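# Shut the laptop lid, keep the organiser upright

## Task

Bring the laptop's lid down until the laptop is closed, and make sure the desk organiser is still standing upright when you finish.

## Robot and tools

Robot: two 6-joint arms, left_arm and right_arm, each ending in a two-finger gripper. Joint order per arm, always: waist, shoulder, elbow, wrist pitch, wrist yaw, wrist roll, then the gripper opening. Stated joint ranges (rad): waist -2.618 to 3.054, shoulder 0.000 to 3.142, elbow 0.000 to 3.142, wrist pitch -1.571 to 1.571, wrist yaw -1.571 to 1.571, wrist roll -2.094 to 2.094. The true end of a joint may differ from these by up to 0.059 rad either way.

Frames: the scene frame has its origin at table-top height halfway between the two nominal bases; +x points out over the table, +z up, and left_arm sits on the +y side (arm names do not match image sides). Calibrated bases in the scene frame: left_arm at (+0.033, +0.310, +0.033) m, right_arm at (-0.004, -0.280, +0.044) m, both nearly unrotated, up = +z. Each arm's hand pose, velocities and its wrist camera pose are reported in that arm's own base frame. end_effector_position (m) is the point between the finger pads, roughly 1 cm short of the tips; fingers point along the gripper's +z and separate along its y. Reported poses may be a few cm off, more when reaching far.

A row: always 14 plain numbers, one flat list covering both arms: left waist, shoulder, elbow, wrist pitch, wrist yaw, wrist roll, left opening, then the same seven for right_arm. Joint numbers are absolute target angles in radians (not offsets). Opening is on a -1 (shut) to +1 (fully open) scale; between the extremes the fingers go to where grip_measured reads that value. Even if only one arm should move, fill in the other arm too: to keep a joint still, resend its current "Joint targets" value; to keep a gripper as is, resend its present command (0 is a real command, half open).

execute_actions(actions, cameras): actions is a list of actions; each action is a table of up to 15 rows, one row per 1/30 s control step, so an action lasts 0.5 s, and a short table repeats its last row. An empty list just reports state and images. Per step, a joint's target cannot lead its measured angle by more than 0.339 rad (waist, shoulder, elbow) or 2.2 rad (wrist joints), and if targets would move the gripper over 200 mm from where it is, that arm's targets are pulled back; so big motions need several actions. A call is rejected if a target exceeds a range end by more than 0.059 rad and is farther out than the current angle. cameras: list of names, ["all"], [] for none; omitted means all only for an empty list.

move(target, speed, blend, opening_speed, blocking, cameras): target is one 14-number row or up to 15 such rows (waypoints, sharing a 10 s budget), again absolute joint angles in radians. All joints interpolate together, so the hand travels on a curve and does not avoid obstacles. speed: rad/s of the joint with the longest way to go, 0.01 to 12.57, default 0.5; one value or one per waypoint. blend: rad, how closely intermediate waypoints are passed (0 = stop at each). opening_speed: rate of the opening command per second on the -1..+1 scale, at least 0.2; use a low value for fragile things. blocking=false returns after about 0.5 s while the motion continues; a new move replaces it. The result adds a move: line such as done, off_target (resting more than 0.035 rad from target), moving, held, or fault, plus limits=held if steps were withheld. done does not mean nothing was touched.

wait(seconds 0 to 10): lets time pass with the last command held. stop(): brakes a running move. zoom_image(camera, region): camera is cam_left_wrist or cam_right_wrist; region [x0, y0, x1, y1] pixels from the top-left, at most 504x504, taken from the latest full image of that camera. finished_scene(scene): ends the scene (number 1 to 3) irreversibly; the laptop must stay closed and the organiser upright without the robot's help.

Cameras: both are wrist-mounted fisheye, 672x504; calibration lines give K and the camera pose, and may be slightly off.

Result lines: Joint positions and Joint velocities, one block per arm, in joint order (rad, rad/s), then finger-pad gap (m, m/s; 0.094 m = fully open). "within noise" means that arm is still. Joint targets shows what the joints are currently driven toward. Tool commands shows gripper commands. grip_measured is the measured opening on the command scale (slightly wide when empty). grip_effort_nm is gripper motor effort, negative closing; not a pad force. Joint torques follow joint order; joints 1 to 3 wrap sign at ±28 N m. "joint sent to its limit" and "joint command not followed" (the clearance check altered targets) may appear. Action results also list joint positions at some steps.

Cautions: lower the lid gently rather than slamming it; stay clear of the desk organiser and never knock anything off the table. Avoid hard hits or presses, especially between the two arms, and never close one gripper on the other's fingers. Faster moves hit harder, and targets far beyond a contact press harder. Holding stretched poses or pushing against something unreachable heats motors: MOTOR HOT appears at 75 °C, a fold-away fault at 90 °C, and the arm collapses at 100 °C. Time spent thinking runs the simulation too, and loose objects may occasionally get nudged.

Each tool is called after "Emit:" as name([rows], argument=value, ...), one row to a line, values as JSON.

## Session

Emit:
execute_actions(actions=[])

Scene clock: 0.00 s.
left_arm: end_effector_position=(+0.2293, -0.1030, +0.1600) grip_measured=+1.000 grip_effort_nm=n/a end_effector_quat_wxyz=(+0.515, +0.064, +0.848, -0.104) | right_arm: end_effector_position=(+0.2763, +0.0748, +0.0900) grip_measured=+1.000 grip_effort_nm=n/a end_effector_quat_wxyz=(+0.374, +0.042, +0.909, +0.180)
Joint positions: left_arm=[-0.677 0.473 0.37 -0.396 -0.357 -0.312 0.094] | right_arm=[0.136 0.925 0.38 -0.187 -0.201 0.317 0.094]
Joint velocities: within noise
Joint torques (N m): no reading
Heat: left arm: 30 °C; right arm: 28 °C.
Joint targets: left_arm=[-0.677 0.467 0.377 -0.407 -0.362 -0.312] | right_arm=[0.136 0.919 0.388 -0.190 -0.201 0.315]
Tool commands: left_gripper/opening=+1.0 right_gripper/opening=+1.0

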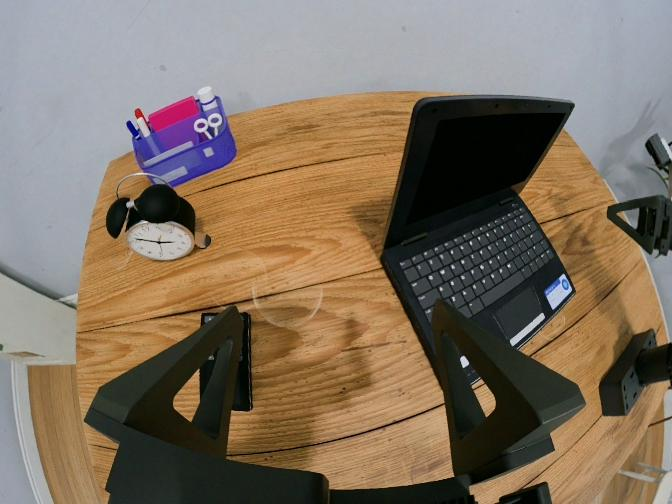

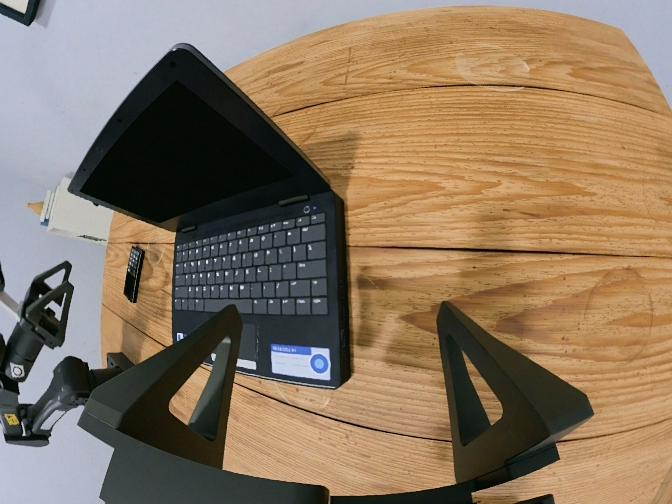

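Emit:
move([
  [-0.677,0.467,0.377,-0.407,-0.362,-0.312,1,0.2,1.029,1.257,-0.928,0,0,-1],
  [-0.677,0.467,0.377,-0.407,-0.362,-0.312,1,0.402,2.032,2.189,-1.157,0,0,-1],
], speed=1.0, blend=[0.1,0], cameras=["all"])

Scene clock: 137.53 s.
left_arm: end_effector_position=(+0.2293, -0.1030, +0.1600) grip_measured=+1.000 grip_effort_nm=-0.002 end_effector_quat_wxyz=(+0.515, +0.064, +0.848, -0.104) | right_arm: end_effector_position=(+0.4626, +0.1978, +0.2404) grip_measured=-0.996 grip_effort_nm=-0.198 end_effector_quat_wxyz=(+0.274, -0.187, +0.942, +0.061)
Joint positions: left_arm=[-0.677 0.473 0.37 -0.396 -0.357 -0.312 0.094] | right_arm=[0.399 2.023 2.164 -1.144 -0.009 0.01 0]
Joint torques (N m): left_arm=[-0.09 0.76 8.49 1.91 -0.18 0.03] | right_arm=[0.2 -11.93 9.59 1.56 0.09 -0.1]
Heat: left arm: 36 °C; right arm: 38 °C.
Joint targets: left_arm=[-0.677 0.467 0.377 -0.407 -0.362 -0.312] | right_arm=[0.402 2.032 2.189 -1.157 0.000 0.000]
move: done
camera_calibration:
cam_right_wrist: T_world_to_cam=[[0.362475, -0.927332, -0.0930976, 0.0414726], [-0.928912, -0.367586, 0.0447565, 0.521256], [-0.0757255, 0.0702563, -0.994651, 0.368996], [0, 0, 0, 1]] pos_world=[0.49711, 0.204141, 0.347554]

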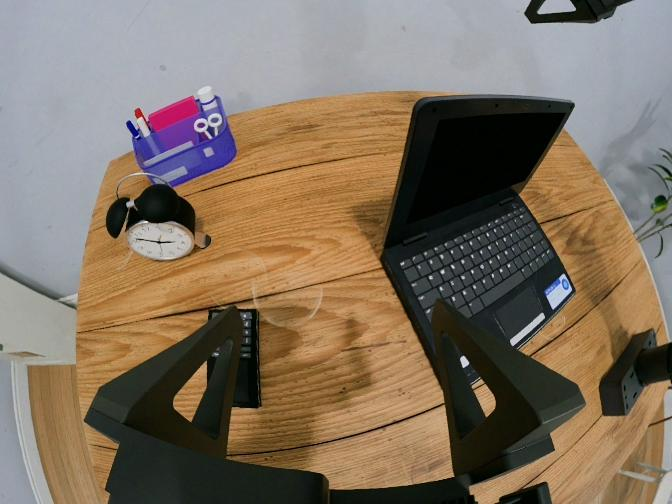

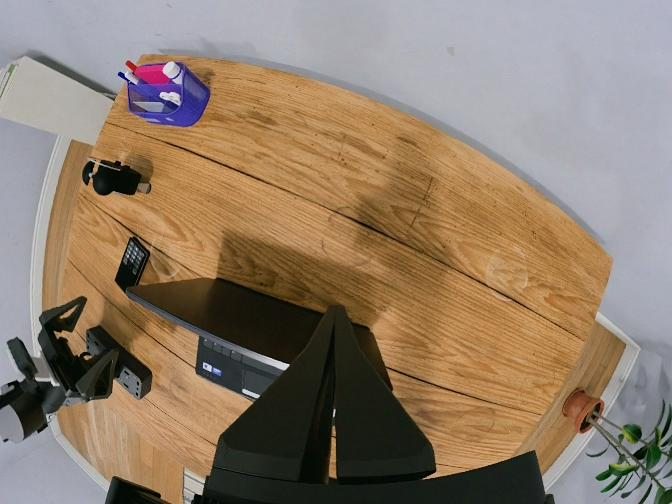

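Emit:
move([
  [-0.677,0.467,0.377,-0.407,-0.362,-0.312,1,0.402,2.119,1.913,-0.994,0,0,-1],
  [-0.677,0.467,0.377,-0.407,-0.362,-0.312,1,0.459,1.876,1.546,-0.870,0,0,-1],
  [-0.677,0.467,0.377,-0.407,-0.362,-0.312,1,0.512,1.710,1.337,-0.827,0,0,-1],
  [-0.677,0.467,0.377,-0.407,-0.362,-0.312,1,0.573,1.651,1.222,-0.871,0,0,-1],
], speed=[0.5,0.35,0.3,0.3], blend=[0,0.05,0.05,0], cameras=["all"])

Scene clock: 177.07 s.
left_arm: end_effector_position=(+0.2293, -0.1030, +0.1600) grip_measured=+1.000 grip_effort_nm=-0.007 end_effector_quat_wxyz=(+0.515, +0.064, +0.848, -0.104) | right_arm: end_effector_position=(+0.3152, +0.1971, +0.0939) grip_measured=-0.996 grip_effort_nm=-0.183 end_effector_quat_wxyz=(+0.150, -0.270, +0.951, +0.037)
Joint positions: left_arm=[-0.677 0.473 0.37 -0.396 -0.357 -0.312 0.094] | right_arm=[0.562 1.681 1.239 -0.819 0.013 0.008 0]
Joint torques (N m): left_arm=[-0.1 0.77 8.49 1.91 -0.17 0.03] | right_arm=[0.88 -12.1 5.86 0.74 -0.13 -0.09]
Heat: left arm: 37 °C; right arm: 36 °C.
Joint targets: left_arm=[-0.677 0.467 0.377 -0.407 -0.362 -0.312] | right_arm=[0.573 1.651 1.222 -0.871 0.000 0.000]
move: off_target (right_arm); right_arm: the wrist pitch is farthest, 0.052 rad from its target
camera_calibration:
cam_right_wrist: T_world_to_cam=[[0.485701, -0.871895, -0.0624008, 0.0279141], [-0.824734, -0.480744, 0.297824, 0.356343], [-0.28967, -0.0931895, -0.952579, 0.307848], [0, 0, 0, 1]] pos_world=[0.369505, 0.224336, 0.188864]

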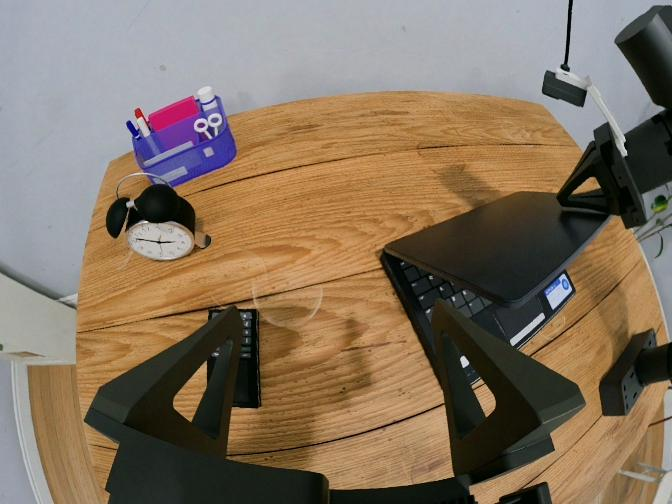

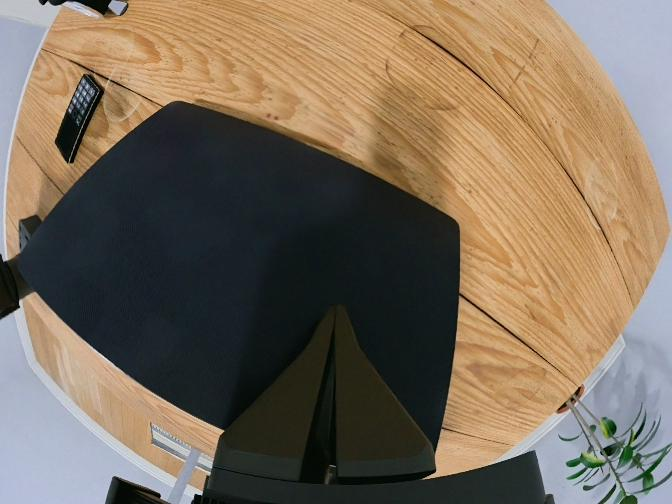

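Emit:
move([
  [-0.677,0.467,0.377,-0.407,-0.362,-0.312,1,0.631,1.571,1.003,-0.732,0,0,-1],
  [-0.677,0.467,0.377,-0.407,-0.362,-0.312,1,0.675,1.558,0.831,-0.573,0,0,-1],
  [-0.677,0.467,0.377,-0.407,-0.362,-0.312,1,0.685,1.597,0.763,-0.466,0,0,-1],
], speed=[0.3,0.25,0.15], blend=[0.04,0.04,0], cameras=["all"])

Scene clock: 186.33 s.
left_arm: end_effector_position=(+0.2293, -0.1030, +0.1600) grip_measured=+1.000 grip_effort_nm=-0.017 end_effector_quat_wxyz=(+0.515, +0.064, +0.848, -0.104) | right_arm: end_effector_position=(+0.2473, +0.1933, +0.0134) grip_measured=-0.996 grip_effort_nm=-0.183 end_effector_quat_wxyz=(+0.153, -0.321, +0.934, +0.043)
Joint positions: left_arm=[-0.677 0.473 0.37 -0.396 -0.357 -0.312 0.094] | right_arm=[0.673 1.579 0.782 -0.456 0.022 0.008 0]
Joint torques (N m): left_arm=[-0.09 0.77 8.49 1.91 -0.17 0.03] | right_arm=[1.1 -5.52 4.97 1.15 -0.22 -0.09]
Heat: left arm: 37 °C; right arm: 35 °C.
Joint targets: left_arm=[-0.677 0.467 0.377 -0.407 -0.362 -0.312] | right_arm=[0.685 1.597 0.763 -0.466 0.000 0.000]
move: done
camera_calibration:
cam_right_wrist: T_world_to_cam=[[0.577165, -0.814799, -0.0546142, 0.0188216], [-0.771806, -0.566117, 0.289531, 0.325951], [-0.266827, -0.124955, -0.955609, 0.211694], [0, 0, 0, 1]] pos_world=[0.297193, 0.226314, 0.108952]

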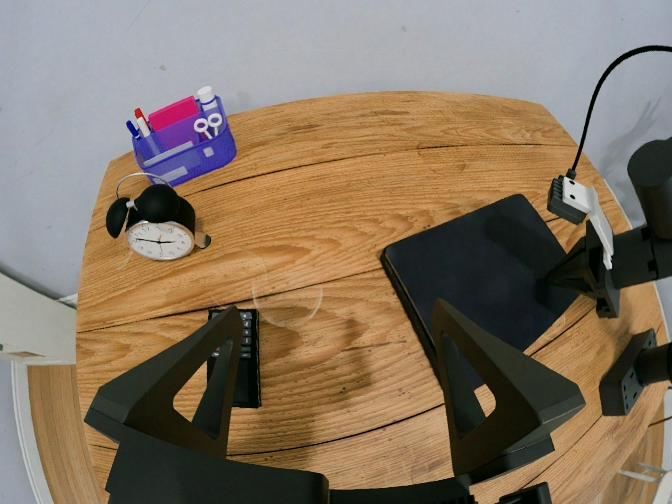

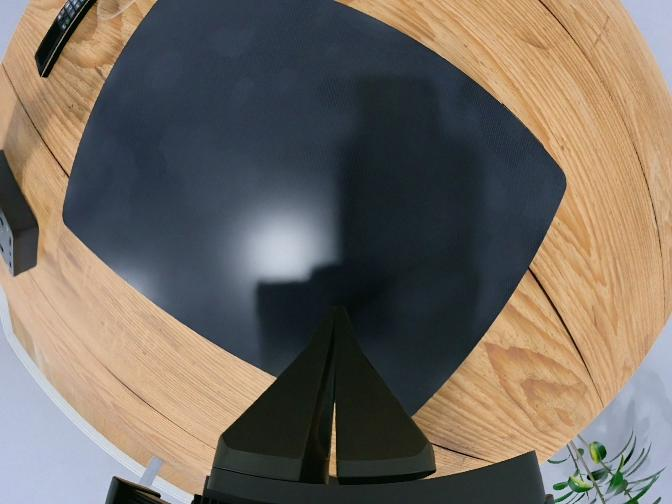

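Emit:
move(target=[-0.677,0.467,0.377,-0.407,-0.362,-0.312,1,0.685,1.635,0.715,-0.40,0,0,-1], speed=0.12, cameras=["all"])

Emit:
move(target=[-0.677,0.467,0.377,-0.407,-0.362,-0.312,1,0.66,1.45,1.05,-0.871,0,0,-1], speed=0.5, cameras=["all"])

Scene clock: 193.77 s.
left_arm: end_effector_position=(+0.2293, -0.1030, +0.1600) grip_measured=+1.000 grip_effort_nm=-0.007 end_effector_quat_wxyz=(+0.515, +0.064, +0.848, -0.104) | right_arm: end_effector_position=(+0.2456, +0.1928, +0.0022) grip_measured=-0.996 grip_effort_nm=-0.188 end_effector_quat_wxyz=(+0.153, -0.321, +0.934, +0.045)
Joint positions: left_arm=[-0.677 0.473 0.37 -0.396 -0.357 -0.312 0.094] | right_arm=[0.673 1.599 0.749 -0.401 0.018 0.008 0]
Joint torques (N m): left_arm=[-0.1 0.79 8.5 1.91 -0.18 0.03] | right_arm=[1.06 -3.96 3.49 1.29 -0.19 -0.12]
Heat: left arm: 37 °C; right arm: 35 °C.
Joint targets: left_arm=[-0.677 0.467 0.377 -0.407 -0.362 -0.312] | right_arm=[0.685 1.635 0.715 -0.400 0.000 0.000]
move: off_target (right_arm); right_arm: the shoulder is farthest, 0.036 rad from its target
camera_calibration:
cam_right_wrist: T_world_to_cam=[[0.578032, -0.813961, -0.0578519, 0.0183478], [-0.770949, -0.567969, 0.288181, 0.327802], [-0.267426, -0.121977, -0.955827, 0.199988], [0, 0, 0, 1]] pos_world=[0.295595, 0.22551, 0.0977495]

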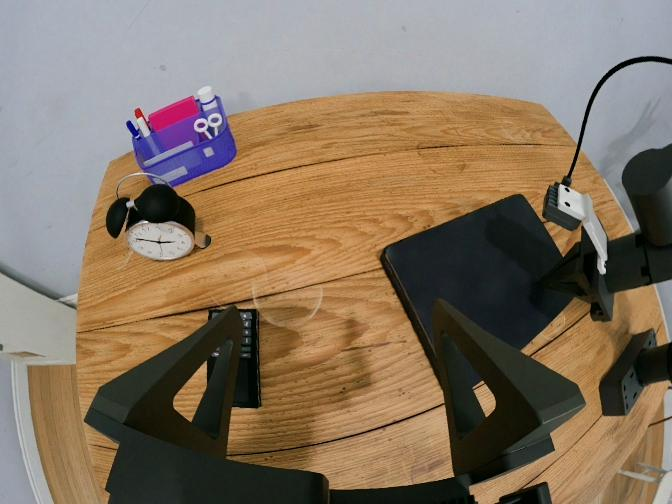

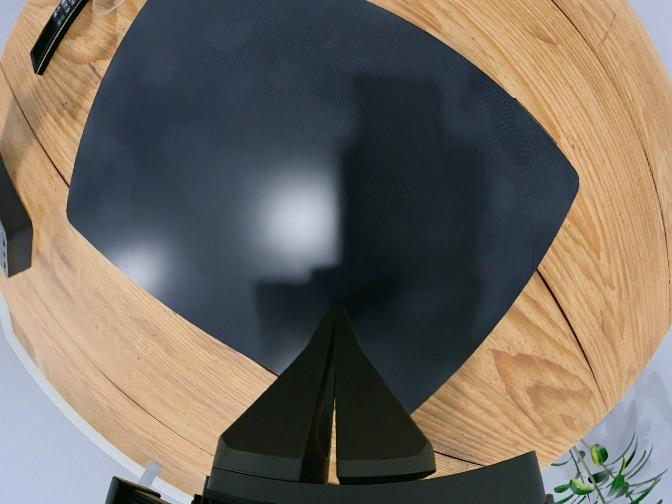

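Scene clock: 195.50 s.
left_arm: end_effector_position=(+0.2293, -0.1030, +0.1600) grip_measured=+1.000 grip_effort_nm=-0.017 end_effector_quat_wxyz=(+0.515, +0.064, +0.848, -0.104) | right_arm: end_effector_position=(+0.2414, +0.1901, +0.0920) grip_measured=-0.996 grip_effort_nm=-0.183 end_effector_quat_wxyz=(+0.129, -0.321, +0.937, +0.041)
Joint positions: left_arm=[-0.677 0.473 0.37 -0.396 -0.357 -0.312 0.094] | right_arm=[0.669 1.47 1.03 -0.859 0.009 0.008 0]
Joint torques (N m): left_arm=[-0.1 0.76 8.47 1.91 -0.17 0.03] | right_arm=[-0.8 -8.66 9.11 1.07 -0.09 -0.1]
Heat: left arm: 37 °C; right arm: 35 °C.
Joint targets: left_arm=[-0.677 0.467 0.377 -0.407 -0.362 -0.312] | right_arm=[0.660 1.450 1.050 -0.871 0.000 0.000]
move: done
camera_calibration:
cam_right_wrist: T_world_to_cam=[[0.574571, -0.815921, -0.0643527, 0.0256591], [-0.758128, -0.5602, 0.333794, 0.288362], [-0.3084, -0.143001, -0.940447, 0.296902], [0, 0, 0, 1]] pos_world=[0.295436, 0.224933, 0.184618]

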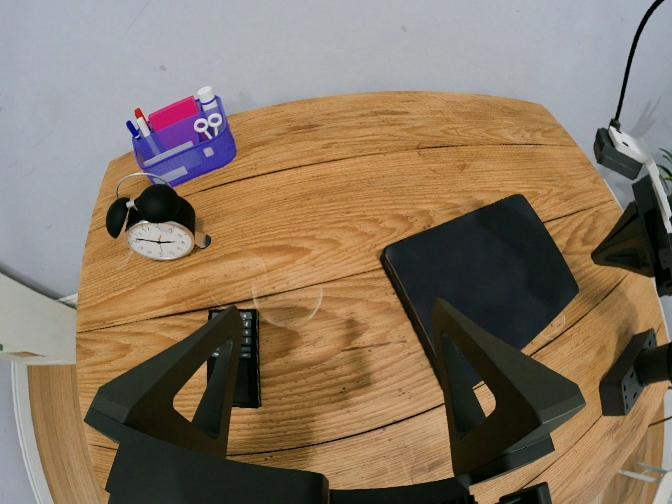

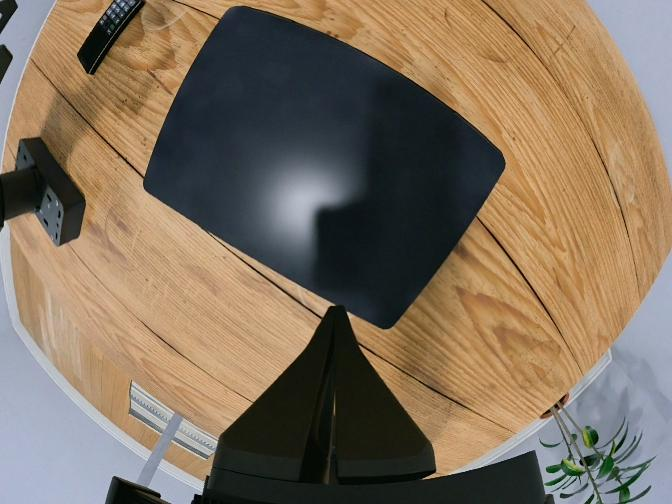

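Closed.

Emit:
finished_scene(scene=1)

The scene is finished: the task was done.


## Next scene

The same job, from a new start.

Emit:
execute_actions(actions=[])

Scene clock: 0.00 s.
left_arm: end_effector_position=(+0.1424, -0.1575, +0.2161) grip_measured=+1.000 grip_effort_nm=n/a end_effector_quat_wxyz=(+0.351, +0.083, +0.896, -0.258) | right_arm: end_effector_position=(+0.2263, +0.2441, +0.1595) grip_measured=+1.000 grip_effort_nm=n/a end_effector_quat_wxyz=(+0.455, +0.079, +0.878, +0.125)
Joint positions: left_arm=[-1.057 0.557 0.784 -0.923 -0.258 -0.751 0.094] | right_arm=[1.213 1.278 0.809 -0.449 0.797 1.108 0.094]
Joint velocities: within noise
Joint torques (N m): no reading
Heat: left arm: 28 °C; right arm: 28 °C.
Joint targets: left_arm=[-1.057 0.551 0.788 -0.940 -0.265 -0.748] | right_arm=[1.213 1.272 0.818 -0.456 0.809 1.106]
Tool commands: left_gripper/opening=+1.0 right_gripper/opening=+1.0
camera_calibration:
cam_left_wrist: T_world_to_cam=[[-0.360233, -0.869981, 0.336698, -0.157225], [-0.927251, 0.294401, -0.231375, 0.263157], [0.102167, -0.395553, -0.912743, 0.234172], [0, 0, 0, 1]] pos_world=[0.16345, -0.121629, 0.327564]
cam_right_wrist: T_world_to_cam=[[-0.0148438, -0.929255, -0.369141, 0.292399], [-0.939448, 0.139372, -0.31307, 0.258036], [0.34237, 0.342142, -0.875055, 0.0873544], [0, 0, 0, 1]] pos_world=[0.216844, 0.205863, 0.26516]

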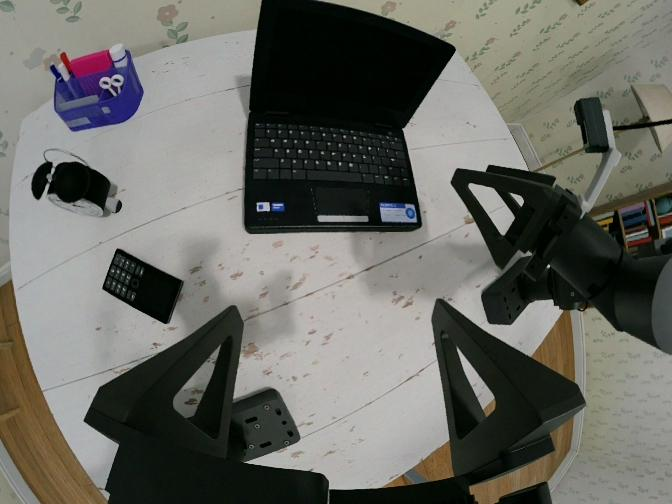

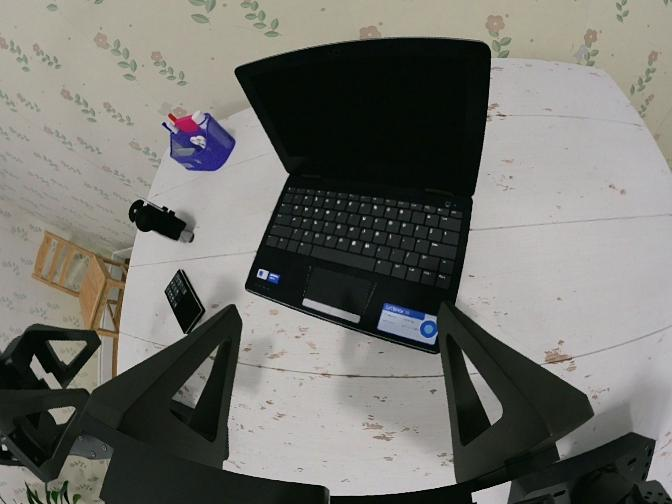

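Emit:
move([
  [-1.057,0.551,0.788,-0.940,-0.265,-0.748,1,0.7,1.1,1.257,-0.928,0.2,0.3,-1],
  [-1.057,0.551,0.788,-0.940,-0.265,-0.748,1,0.283,2.061,2.164,-1.0525,0,0,-1],
], speed=1.0, blend=[0.1,0], cameras=["all"])

Scene clock: 75.10 s.
left_arm: end_effector_position=(+0.1424, -0.1575, +0.2161) grip_measured=+1.000 grip_effort_nm=-0.017 end_effector_quat_wxyz=(+0.351, +0.083, +0.896, -0.258) | right_arm: end_effector_position=(+0.5042, +0.1447, +0.2297) grip_measured=-0.996 grip_effort_nm=-0.203 end_effector_quat_wxyz=(+0.299, -0.127, +0.945, +0.040)
Joint positions: left_arm=[-1.057 0.557 0.784 -0.923 -0.258 -0.751 0.094] | right_arm=[0.28 2.054 2.139 -1.043 0.007 0.011 0]
Joint torques (N m): left_arm=[-0.12 1.28 7.32 1.77 -0.19 0.05] | right_arm=[0.27 -12.44 9.62 1.62 -0.05 -0.13]
Heat: left arm: 33 °C; right arm: 34 °C.
Joint targets: left_arm=[-1.057 0.551 0.788 -0.940 -0.265 -0.748] | right_arm=[0.283 2.061 2.164 -1.053 0.000 0.000]
move: done
camera_calibration:
cam_left_wrist: T_world_to_cam=[[-0.360233, -0.869981, 0.336698, -0.157225], [-0.927251, 0.294401, -0.231375, 0.263157], [0.102167, -0.395553, -0.912743, 0.234172], [0, 0, 0, 1]] pos_world=[0.16345, -0.121629, 0.327564]
cam_right_wrist: T_world_to_cam=[[0.244255, -0.966214, -0.0822779, 0.0389473], [-0.96951, -0.245051, -0.000440097, 0.553971], [-0.0197371, 0.0798767, -0.996609, 0.336071], [0, 0, 0, 1]] pos_world=[0.534201, 0.146539, 0.33838]

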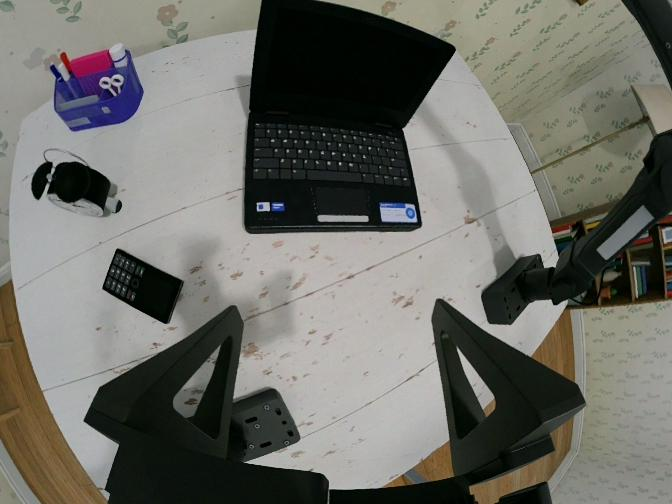

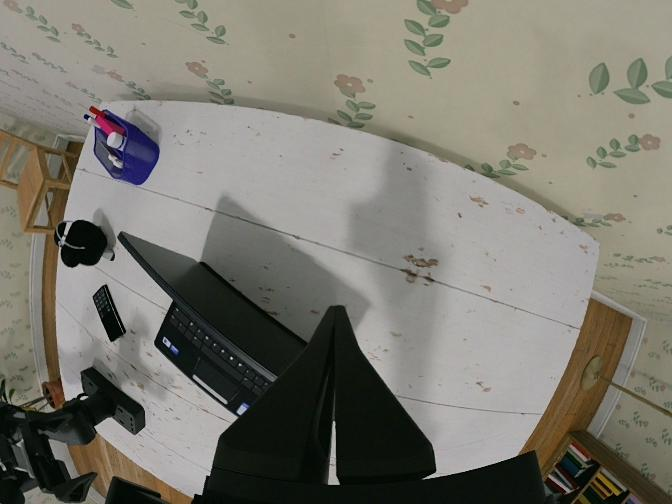

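Emit:
move([
  [-1.057,0.551,0.788,-0.940,-0.265,-0.748,1,0.289,2.105,1.816,-0.811,0,0,-1],
  [-1.057,0.551,0.788,-0.940,-0.265,-0.748,1,0.438,1.852,1.522,-0.870,0,0,-1],
  [-1.057,0.551,0.788,-0.940,-0.265,-0.748,1,0.522,1.734,1.349,-0.815,0,0,-1],
  [-1.057,0.551,0.788,-0.940,-0.265,-0.748,1,0.610,1.725,1.277,-0.852,0,0,-1],
], speed=[0.6,0.35,0.3,0.3], blend=[0.03,0.05,0.04,0], cameras=["all"])

Scene clock: 91.03 s.
left_arm: end_effector_position=(+0.1424, -0.1575, +0.2161) grip_measured=+1.000 grip_effort_nm=-0.007 end_effector_quat_wxyz=(+0.351, +0.083, +0.896, -0.258) | right_arm: end_effector_position=(+0.3252, +0.2149, +0.0844) grip_measured=-0.996 grip_effort_nm=-0.188 end_effector_quat_wxyz=(+0.149, -0.285, +0.946, +0.031)
Joint positions: left_arm=[-1.057 0.557 0.784 -0.923 -0.258 -0.751 0.094] | right_arm=[0.595 1.759 1.293 -0.8 0.029 0.005 0]
Joint torques (N m): left_arm=[-0.1 1.28 7.32 1.77 -0.19 0.06] | right_arm=[1.29 -13.3 5.72 0.7 -0.28 -0.08]
Heat: left arm: 33 °C; right arm: 35 °C.
Joint targets: left_arm=[-1.057 0.551 0.788 -0.940 -0.265 -0.748] | right_arm=[0.610 1.725 1.277 -0.852 0.000 0.000]
move: off_target (right_arm); right_arm: the wrist pitch is farthest, 0.052 rad from its target
camera_calibration:
cam_left_wrist: T_world_to_cam=[[-0.360233, -0.869981, 0.336698, -0.157225], [-0.927251, 0.294401, -0.231375, 0.263157], [0.102167, -0.395553, -0.912743, 0.234172], [0, 0, 0, 1]] pos_world=[0.16345, -0.121629, 0.327564]
cam_right_wrist: T_world_to_cam=[[0.51195, -0.857796, -0.0457513, 0.0250474], [-0.81143, -0.500384, 0.301987, 0.375468], [-0.281937, -0.117478, -0.952213, 0.306038], [0, 0, 0, 1]] pos_world=[0.378126, 0.245317, 0.179172]

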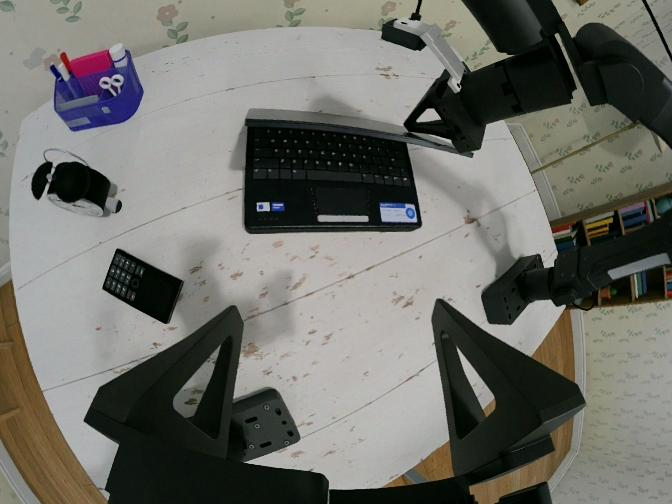

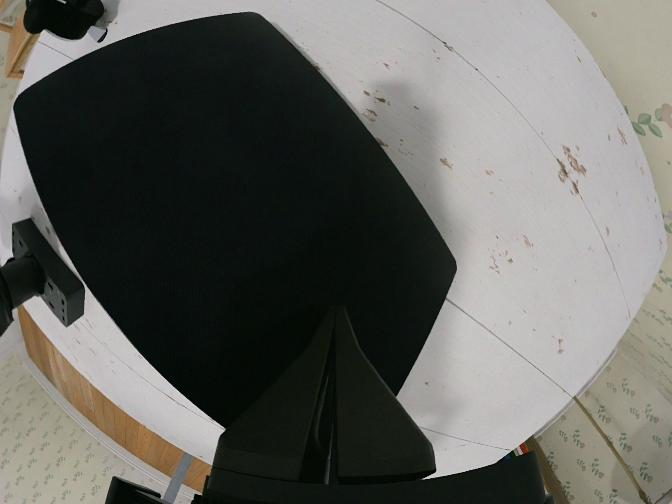

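Good; continue down, then lift.

Emit:
move([
  [-1.057,0.551,0.788,-0.940,-0.265,-0.748,1,0.686,1.695,1.094,-0.699,0,0,-1],
  [-1.057,0.551,0.788,-0.940,-0.265,-0.748,1,0.723,1.724,0.984,-0.560,0,0,-1],
  [-1.057,0.551,0.788,-0.940,-0.265,-0.748,1,0.732,1.757,0.936,-0.479,0,0,-1],
  [-1.057,0.551,0.788,-0.940,-0.265,-0.748,1,0.734,1.798,0.899,-0.401,0,0,-1],
], speed=[0.3,0.25,0.15,0.12], blend=[0.04,0.04,0.03,0], cameras=["all"])

Scene clock: 99.63 s.
left_arm: end_effector_position=(+0.1424, -0.1575, +0.2161) grip_measured=+1.000 grip_effort_nm=-0.017 end_effector_quat_wxyz=(+0.351, +0.083, +0.896, -0.258) | right_arm: end_effector_position=(+0.2677, +0.2307, +0.0028) grip_measured=-0.996 grip_effort_nm=-0.183 end_effector_quat_wxyz=(+0.148, -0.344, +0.926, +0.044)
Joint positions: left_arm=[-1.057 0.557 0.784 -0.923 -0.258 -0.751 0.094] | right_arm=[0.72 1.752 0.929 -0.44 0.024 0.005 0]
Joint torques (N m): left_arm=[-0.1 1.29 7.31 1.76 -0.18 0.05] | right_arm=[1.24 -4.72 3.74 1.62 -0.22 -0.08]
Heat: left arm: 33 °C; right arm: 33 °C.
Joint targets: left_arm=[-1.057 0.551 0.788 -0.940 -0.265 -0.748] | right_arm=[0.734 1.798 0.899 -0.401 0.000 0.000]
move: off_target (right_arm); right_arm: the shoulder is farthest, 0.046 rad from its target
camera_calibration:
cam_left_wrist: T_world_to_cam=[[-0.360233, -0.869981, 0.336698, -0.157225], [-0.927251, 0.294401, -0.231375, 0.263157], [0.102167, -0.395553, -0.912743, 0.234172], [0, 0, 0, 1]] pos_world=[0.16345, -0.121629, 0.327564]
cam_right_wrist: T_world_to_cam=[[0.616636, -0.78557, -0.0513772, 0.0196117], [-0.741034, -0.601231, 0.298983, 0.365779], [-0.265761, -0.146291, -0.952874, 0.216315], [0, 0, 0, 1]] pos_world=[0.316449, 0.266969, 0.097767]

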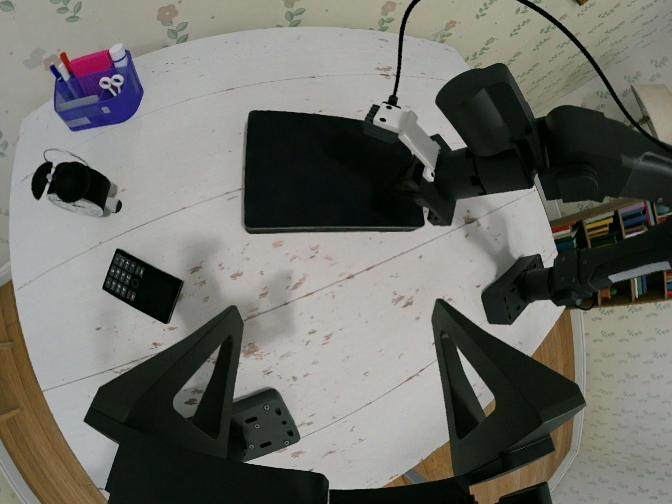

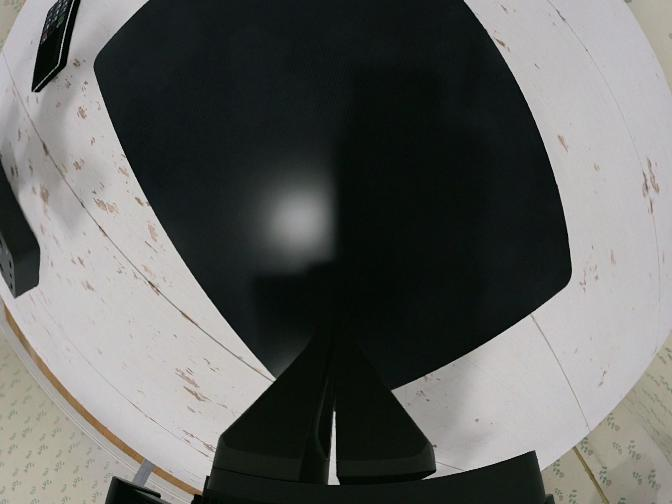

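Contact stalled, z matches scene 1. Lift.

Emit:
move(target=[-1.057,0.551,0.788,-0.940,-0.265,-0.748,1,0.72,1.60,1.2,-0.85,0,0,-1], speed=0.5, cameras=["all"])

Scene clock: 105.83 s.
left_arm: end_effector_position=(+0.1424, -0.1575, +0.2161) grip_measured=+1.000 grip_effort_nm=-0.012 end_effector_quat_wxyz=(+0.351, +0.083, +0.896, -0.258) | right_arm: end_effector_position=(+0.2644, +0.2316, +0.0935) grip_measured=-0.996 grip_effort_nm=-0.188 end_effector_quat_wxyz=(+0.136, -0.346, +0.927, +0.048)
Joint positions: left_arm=[-1.057 0.557 0.784 -0.923 -0.258 -0.751 0.094] | right_arm=[0.72 1.623 1.181 -0.84 0.007 0.005 0]
Joint torques (N m): left_arm=[-0.12 1.28 7.32 1.76 -0.18 0.06] | right_arm=[-0.03 -10.66 8.85 1.08 -0.08 -0.08]
Heat: left arm: 33 °C; right arm: 32 °C.
Joint targets: left_arm=[-1.057 0.551 0.788 -0.940 -0.265 -0.748] | right_arm=[0.720 1.600 1.200 -0.850 0.000 0.000]
move: done
camera_calibration:
cam_left_wrist: T_world_to_cam=[[-0.360233, -0.869981, 0.336698, -0.157225], [-0.927251, 0.294401, -0.231375, 0.263157], [0.102167, -0.395553, -0.912743, 0.234172], [0, 0, 0, 1]] pos_world=[0.16345, -0.121629, 0.327564]
cam_right_wrist: T_world_to_cam=[[0.618851, -0.782765, -0.0655879, 0.0271496], [-0.730596, -0.60425, 0.31798, 0.332948], [-0.288535, -0.148864, -0.945826, 0.307862], [0, 0, 0, 1]] pos_world=[0.315278, 0.268265, 0.187094]

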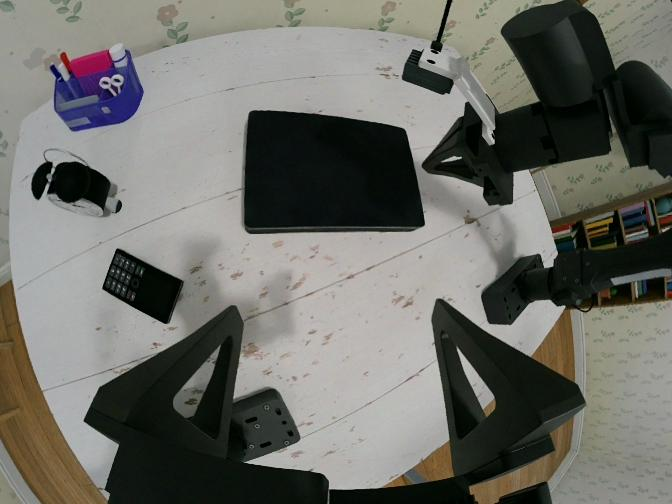

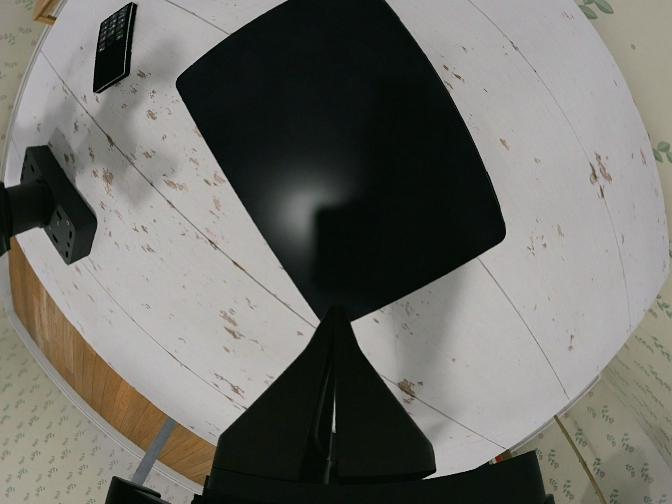

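Emit:
finished_scene(scene=2)

The scene is finished: the task was done.


## Next scene

The same job, from a new start.

Emit:
execute_actions(actions=[])

Scene clock: 0.00 s.
left_arm: end_effector_position=(+0.2490, +0.0854, +0.1956) grip_measured=+1.000 grip_effort_nm=n/a end_effector_quat_wxyz=(+0.598, -0.265, +0.756, -0.032) | right_arm: end_effector_position=(+0.2544, -0.0587, +0.2592) grip_measured=+1.000 grip_effort_nm=n/a end_effector_quat_wxyz=(+0.724, +0.112, +0.681, +0.010)
Joint positions: left_arm=[0.405 0.403 0.339 -0.225 0.116 -0.356 0.094] | right_arm=[-0.402 0.296 0.261 0.085 -0.253 0.19 0.094]
Joint velocities: within noise
Joint torques (N m): no reading
Heat: left arm: 28 °C; right arm: 28 °C.
Joint targets: left_arm=[0.405 0.396 0.347 -0.232 0.116 -0.354] | right_arm=[-0.402 0.291 0.271 0.083 -0.253 0.189]
Tool commands: left_gripper/opening=+1.0 right_gripper/opening=+1.0
camera_calibration:
cam_left_wrist: T_world_to_cam=[[0.381378, -0.876293, 0.294382, -0.0764901], [-0.645063, -0.480375, -0.59425, 0.35266], [0.662151, 0.0367391, -0.748469, 0.0921314], [0, 0, 0, 1]] pos_world=[0.195655, 0.0989965, 0.301043]
cam_right_wrist: T_world_to_cam=[[-0.0774456, -0.968987, -0.234664, 0.0269806], [-0.505139, 0.24106, -0.828689, 0.387092], [0.859556, 0.0543596, -0.508142, 0.0250223], [0, 0, 0, 1]] pos_world=[0.176116, -0.0685287, 0.339825]

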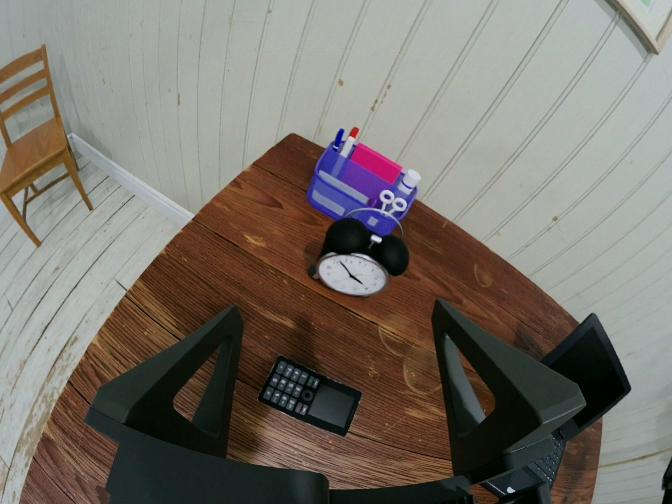

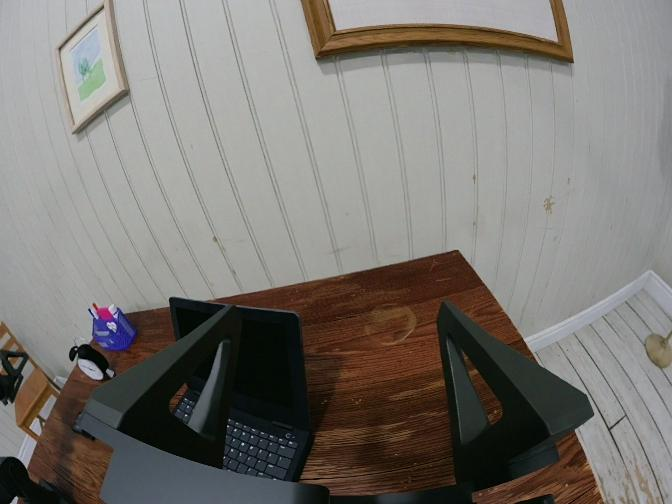

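Emit:
move([
  [0.405,0.396,0.347,-0.232,0.116,-0.354,1,-0.2,1.029,1.257,-0.928,0,0,-1],
  [0.405,0.396,0.347,-0.232,0.116,-0.354,1,0.088,2.025,2.182,-1.257,0,0,-1],
], speed=1.0, blend=[0.1,0], cameras=["cam_right_wrist"])

Scene clock: 18.30 s.
left_arm: end_effector_position=(+0.2490, +0.0854, +0.1956) grip_measured=+1.000 grip_effort_nm=-0.007 end_effector_quat_wxyz=(+0.598, -0.265, +0.756, -0.032) | right_arm: end_effector_position=(+0.4771, +0.0440, +0.2288) grip_measured=-0.996 grip_effort_nm=-0.198 end_effector_quat_wxyz=(+0.230, -0.039, +0.972, +0.015)
Joint positions: left_arm=[0.405 0.403 0.339 -0.225 0.116 -0.356 0.094] | right_arm=[0.087 2.015 2.156 -1.246 -0.007 0.009 0]
Joint torques (N m): left_arm=[-0.05 0.94 8.69 2.07 -0.01 0.05] | right_arm=[0.13 -11.48 9.25 1.41 0.09 -0.12]
Heat: left arm: 29 °C; right arm: 31 °C.
Joint targets: left_arm=[0.405 0.396 0.347 -0.232 0.116 -0.354] | right_arm=[0.088 2.025 2.182 -1.257 0.000 0.000]
move: done
camera_calibration:
cam_right_wrist: T_world_to_cam=[[0.0511206, -0.994758, -0.0885603, 0.042908], [-0.987155, -0.063771, 0.146485, 0.469859], [-0.151365, 0.0799344, -0.985241, 0.402895], [0, 0, 0, 1]] pos_world=[0.522614, 0.0404413, 0.331921]
Images, in order (width x height): cam_right_wrist 672x504.

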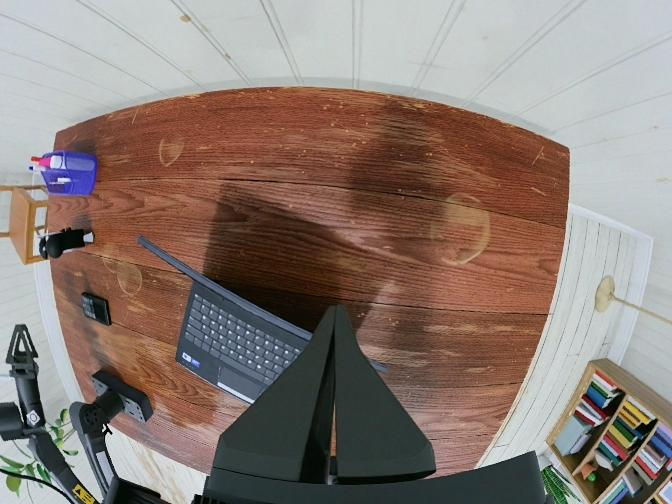

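Emit:
move([
  [0.405,0.396,0.347,-0.232,0.116,-0.354,1,0.091,1.963,1.606,-0.793,0,0,-1],
  [0.405,0.396,0.347,-0.232,0.116,-0.354,1,0.270,1.538,1.147,-0.809,0,0,-1],
  [0.405,0.396,0.347,-0.232,0.116,-0.354,1,0.362,1.399,0.995,-0.796,0,0,-1],
  [0.405,0.396,0.347,-0.232,0.116,-0.354,1,0.464,1.371,0.911,-0.840,0,0,-1],
], speed=[0.6,0.35,0.3,0.3], blend=[0.03,0.05,0.04,0], cameras=["cam_right_wrist"])

Scene clock: 50.60 s.
left_arm: end_effector_position=(+0.2490, +0.0854, +0.1956) grip_measured=+1.000 grip_effort_nm=-0.007 end_effector_quat_wxyz=(+0.598, -0.265, +0.756, -0.032) | right_arm: end_effector_position=(+0.2719, +0.1295, +0.0882) grip_measured=-0.996 grip_effort_nm=-0.188 end_effector_quat_wxyz=(+0.165, -0.216, +0.962, +0.030)
Joint positions: left_arm=[0.405 0.403 0.339 -0.225 0.116 -0.356 0.094] | right_arm=[0.451 1.393 0.93 -0.772 0.017 0.006 0]
Joint torques (N m): left_arm=[-0.06 0.92 8.68 2.08 -0.01 0.05] | right_arm=[1.1 -8.08 5.52 0.64 -0.16 -0.08]
Heat: left arm: 30 °C; right arm: 33 °C.
Joint targets: left_arm=[0.405 0.396 0.347 -0.232 0.116 -0.354] | right_arm=[0.464 1.371 0.911 -0.840 0.000 0.000]
move: off_target (right_arm); right_arm: the wrist pitch is farthest, 0.068 rad from its target
camera_calibration:
cam_right_wrist: T_world_to_cam=[[0.387574, -0.9199, -0.0597553, 0.0222747], [-0.8802, -0.388552, 0.272534, 0.2952], [-0.273922, -0.0530306, -0.960289, 0.274861], [0, 0, 0, 1]] pos_world=[0.326492, 0.149767, 0.184825]
Images, in order (width x height): cam_right_wrist 672x504.

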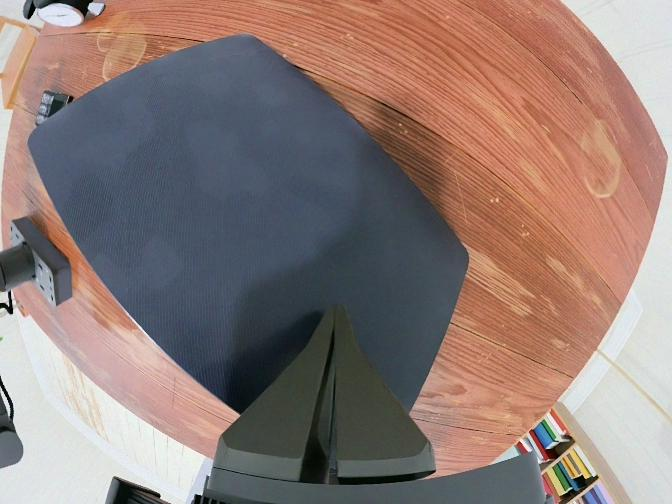

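Emit:
move([
  [0.405,0.396,0.347,-0.232,0.116,-0.354,1,0.557,1.325,0.728,-0.703,0,0,-1],
  [0.405,0.396,0.347,-0.232,0.116,-0.354,1,0.604,1.355,0.605,-0.550,0,0,-1],
  [0.405,0.396,0.347,-0.232,0.116,-0.354,1,0.616,1.398,0.549,-0.451,0,0,-1],
  [0.405,0.396,0.347,-0.232,0.116,-0.354,1,0.618,1.446,0.513,-0.367,0,0,-1],
], speed=[0.3,0.25,0.15,0.12], blend=[0.04,0.04,0.03,0], cameras=["all"])

Scene clock: 58.37 s.
left_arm: end_effector_position=(+0.2490, +0.0854, +0.1956) grip_measured=+1.000 grip_effort_nm=-0.012 end_effector_quat_wxyz=(+0.598, -0.265, +0.756, -0.032) | right_arm: end_effector_position=(+0.2131, +0.1440, +0.0010) grip_measured=-0.996 grip_effort_nm=-0.173 end_effector_quat_wxyz=(+0.149, -0.290, +0.945, +0.036)
Joint positions: left_arm=[0.405 0.403 0.339 -0.225 0.116 -0.356 0.094] | right_arm=[0.605 1.39 0.559 -0.432 0.021 0.006 0]
Joint torques (N m): left_arm=[-0.05 0.94 8.68 2.08 -0.01 0.04] | right_arm=[1.1 0.23 2.32 1.92 -0.22 -0.09]
Heat: left arm: 30 °C; right arm: 32 °C.
Joint targets: left_arm=[0.405 0.396 0.347 -0.232 0.116 -0.354] | right_arm=[0.618 1.446 0.513 -0.367 0.000 0.000]
move: off_target (right_arm); right_arm: the wrist pitch is farthest, 0.065 rad from its target
camera_calibration:
cam_left_wrist: T_world_to_cam=[[0.381378, -0.876293, 0.294382, -0.0764901], [-0.645063, -0.480375, -0.59425, 0.35266], [0.662151, 0.0367391, -0.748469, 0.0921314], [0, 0, 0, 1]] pos_world=[0.195655, 0.0989965, 0.301043]
cam_right_wrist: T_world_to_cam=[[0.521775, -0.851379, -0.0538871, 0.014764], [-0.80494, -0.512266, 0.299423, 0.274514], [-0.282527, -0.112856, -0.952598, 0.186088], [0, 0, 0, 1]] pos_world=[0.265839, 0.174195, 0.0958673]

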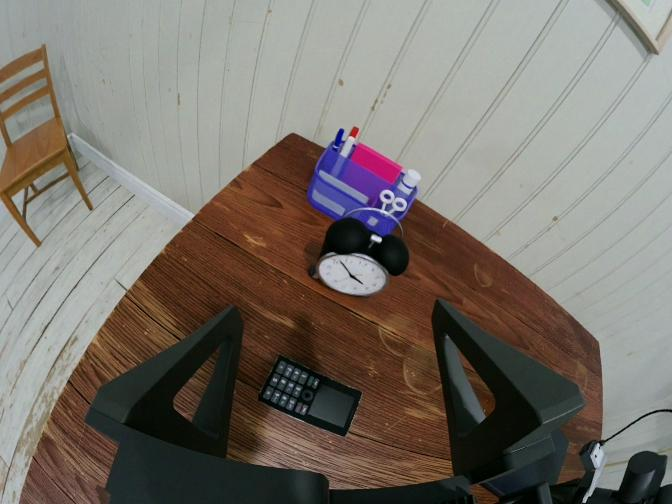

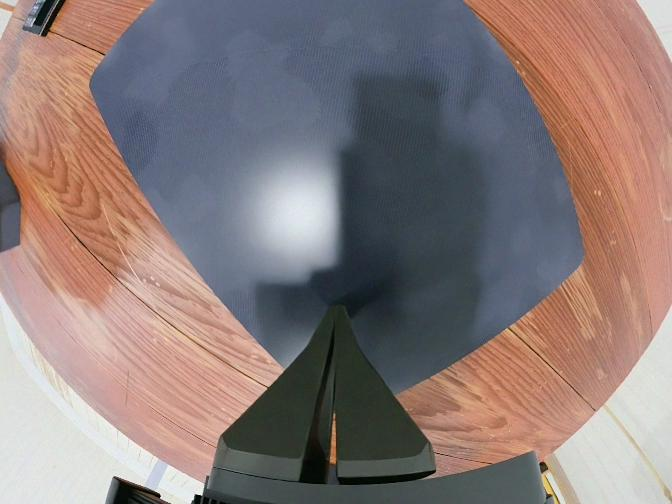

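Emit:
move(target=[0.405,0.396,0.347,-0.232,0.116,-0.354,1,0.6,1.22,0.80,-0.85,0,0,-1], speed=0.5, cameras=["cam_right_wrist"])

Scene clock: 65.77 s.
left_arm: end_effector_position=(+0.2490, +0.0854, +0.1956) grip_measured=+1.000 grip_effort_nm=-0.012 end_effector_quat_wxyz=(+0.598, -0.265, +0.756, -0.032) | right_arm: end_effector_position=(+0.2029, +0.1397, +0.0740) grip_measured=-0.996 grip_effort_nm=-0.188 end_effector_quat_wxyz=(+0.131, -0.292, +0.947, +0.037)
Joint positions: left_arm=[0.405 0.403 0.339 -0.225 0.116 -0.356 0.094] | right_arm=[0.605 1.237 0.778 -0.84 0.009 0.006 0]
Joint torques (N m): left_arm=[-0.03 0.95 8.68 2.08 -0.01 0.04] | right_arm=[-0.39 -5.74 9.07 1.11 -0.07 -0.1]
Heat: left arm: 31 °C; right arm: 31 °C.
Joint targets: left_arm=[0.405 0.396 0.347 -0.232 0.116 -0.354] | right_arm=[0.600 1.220 0.800 -0.850 0.000 0.000]
move: done
camera_calibration:
cam_right_wrist: T_world_to_cam=[[0.522684, -0.850129, -0.0638979, 0.0206889], [-0.791619, -0.511797, 0.333772, 0.237048], [-0.316452, -0.123874, -0.940486, 0.259883], [0, 0, 0, 1]] pos_world=[0.259078, 0.171101, 0.166618]
Images, in order (width x height): cam_right_wrist 672x504.

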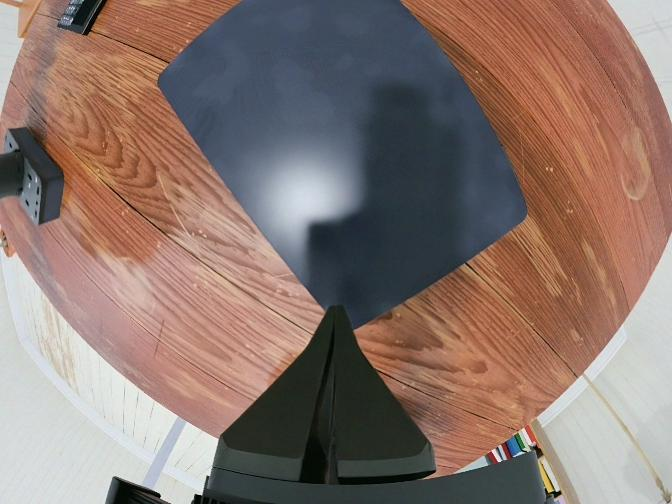

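Emit:
finished_scene(scene=3)

The scene is finished: the task was done.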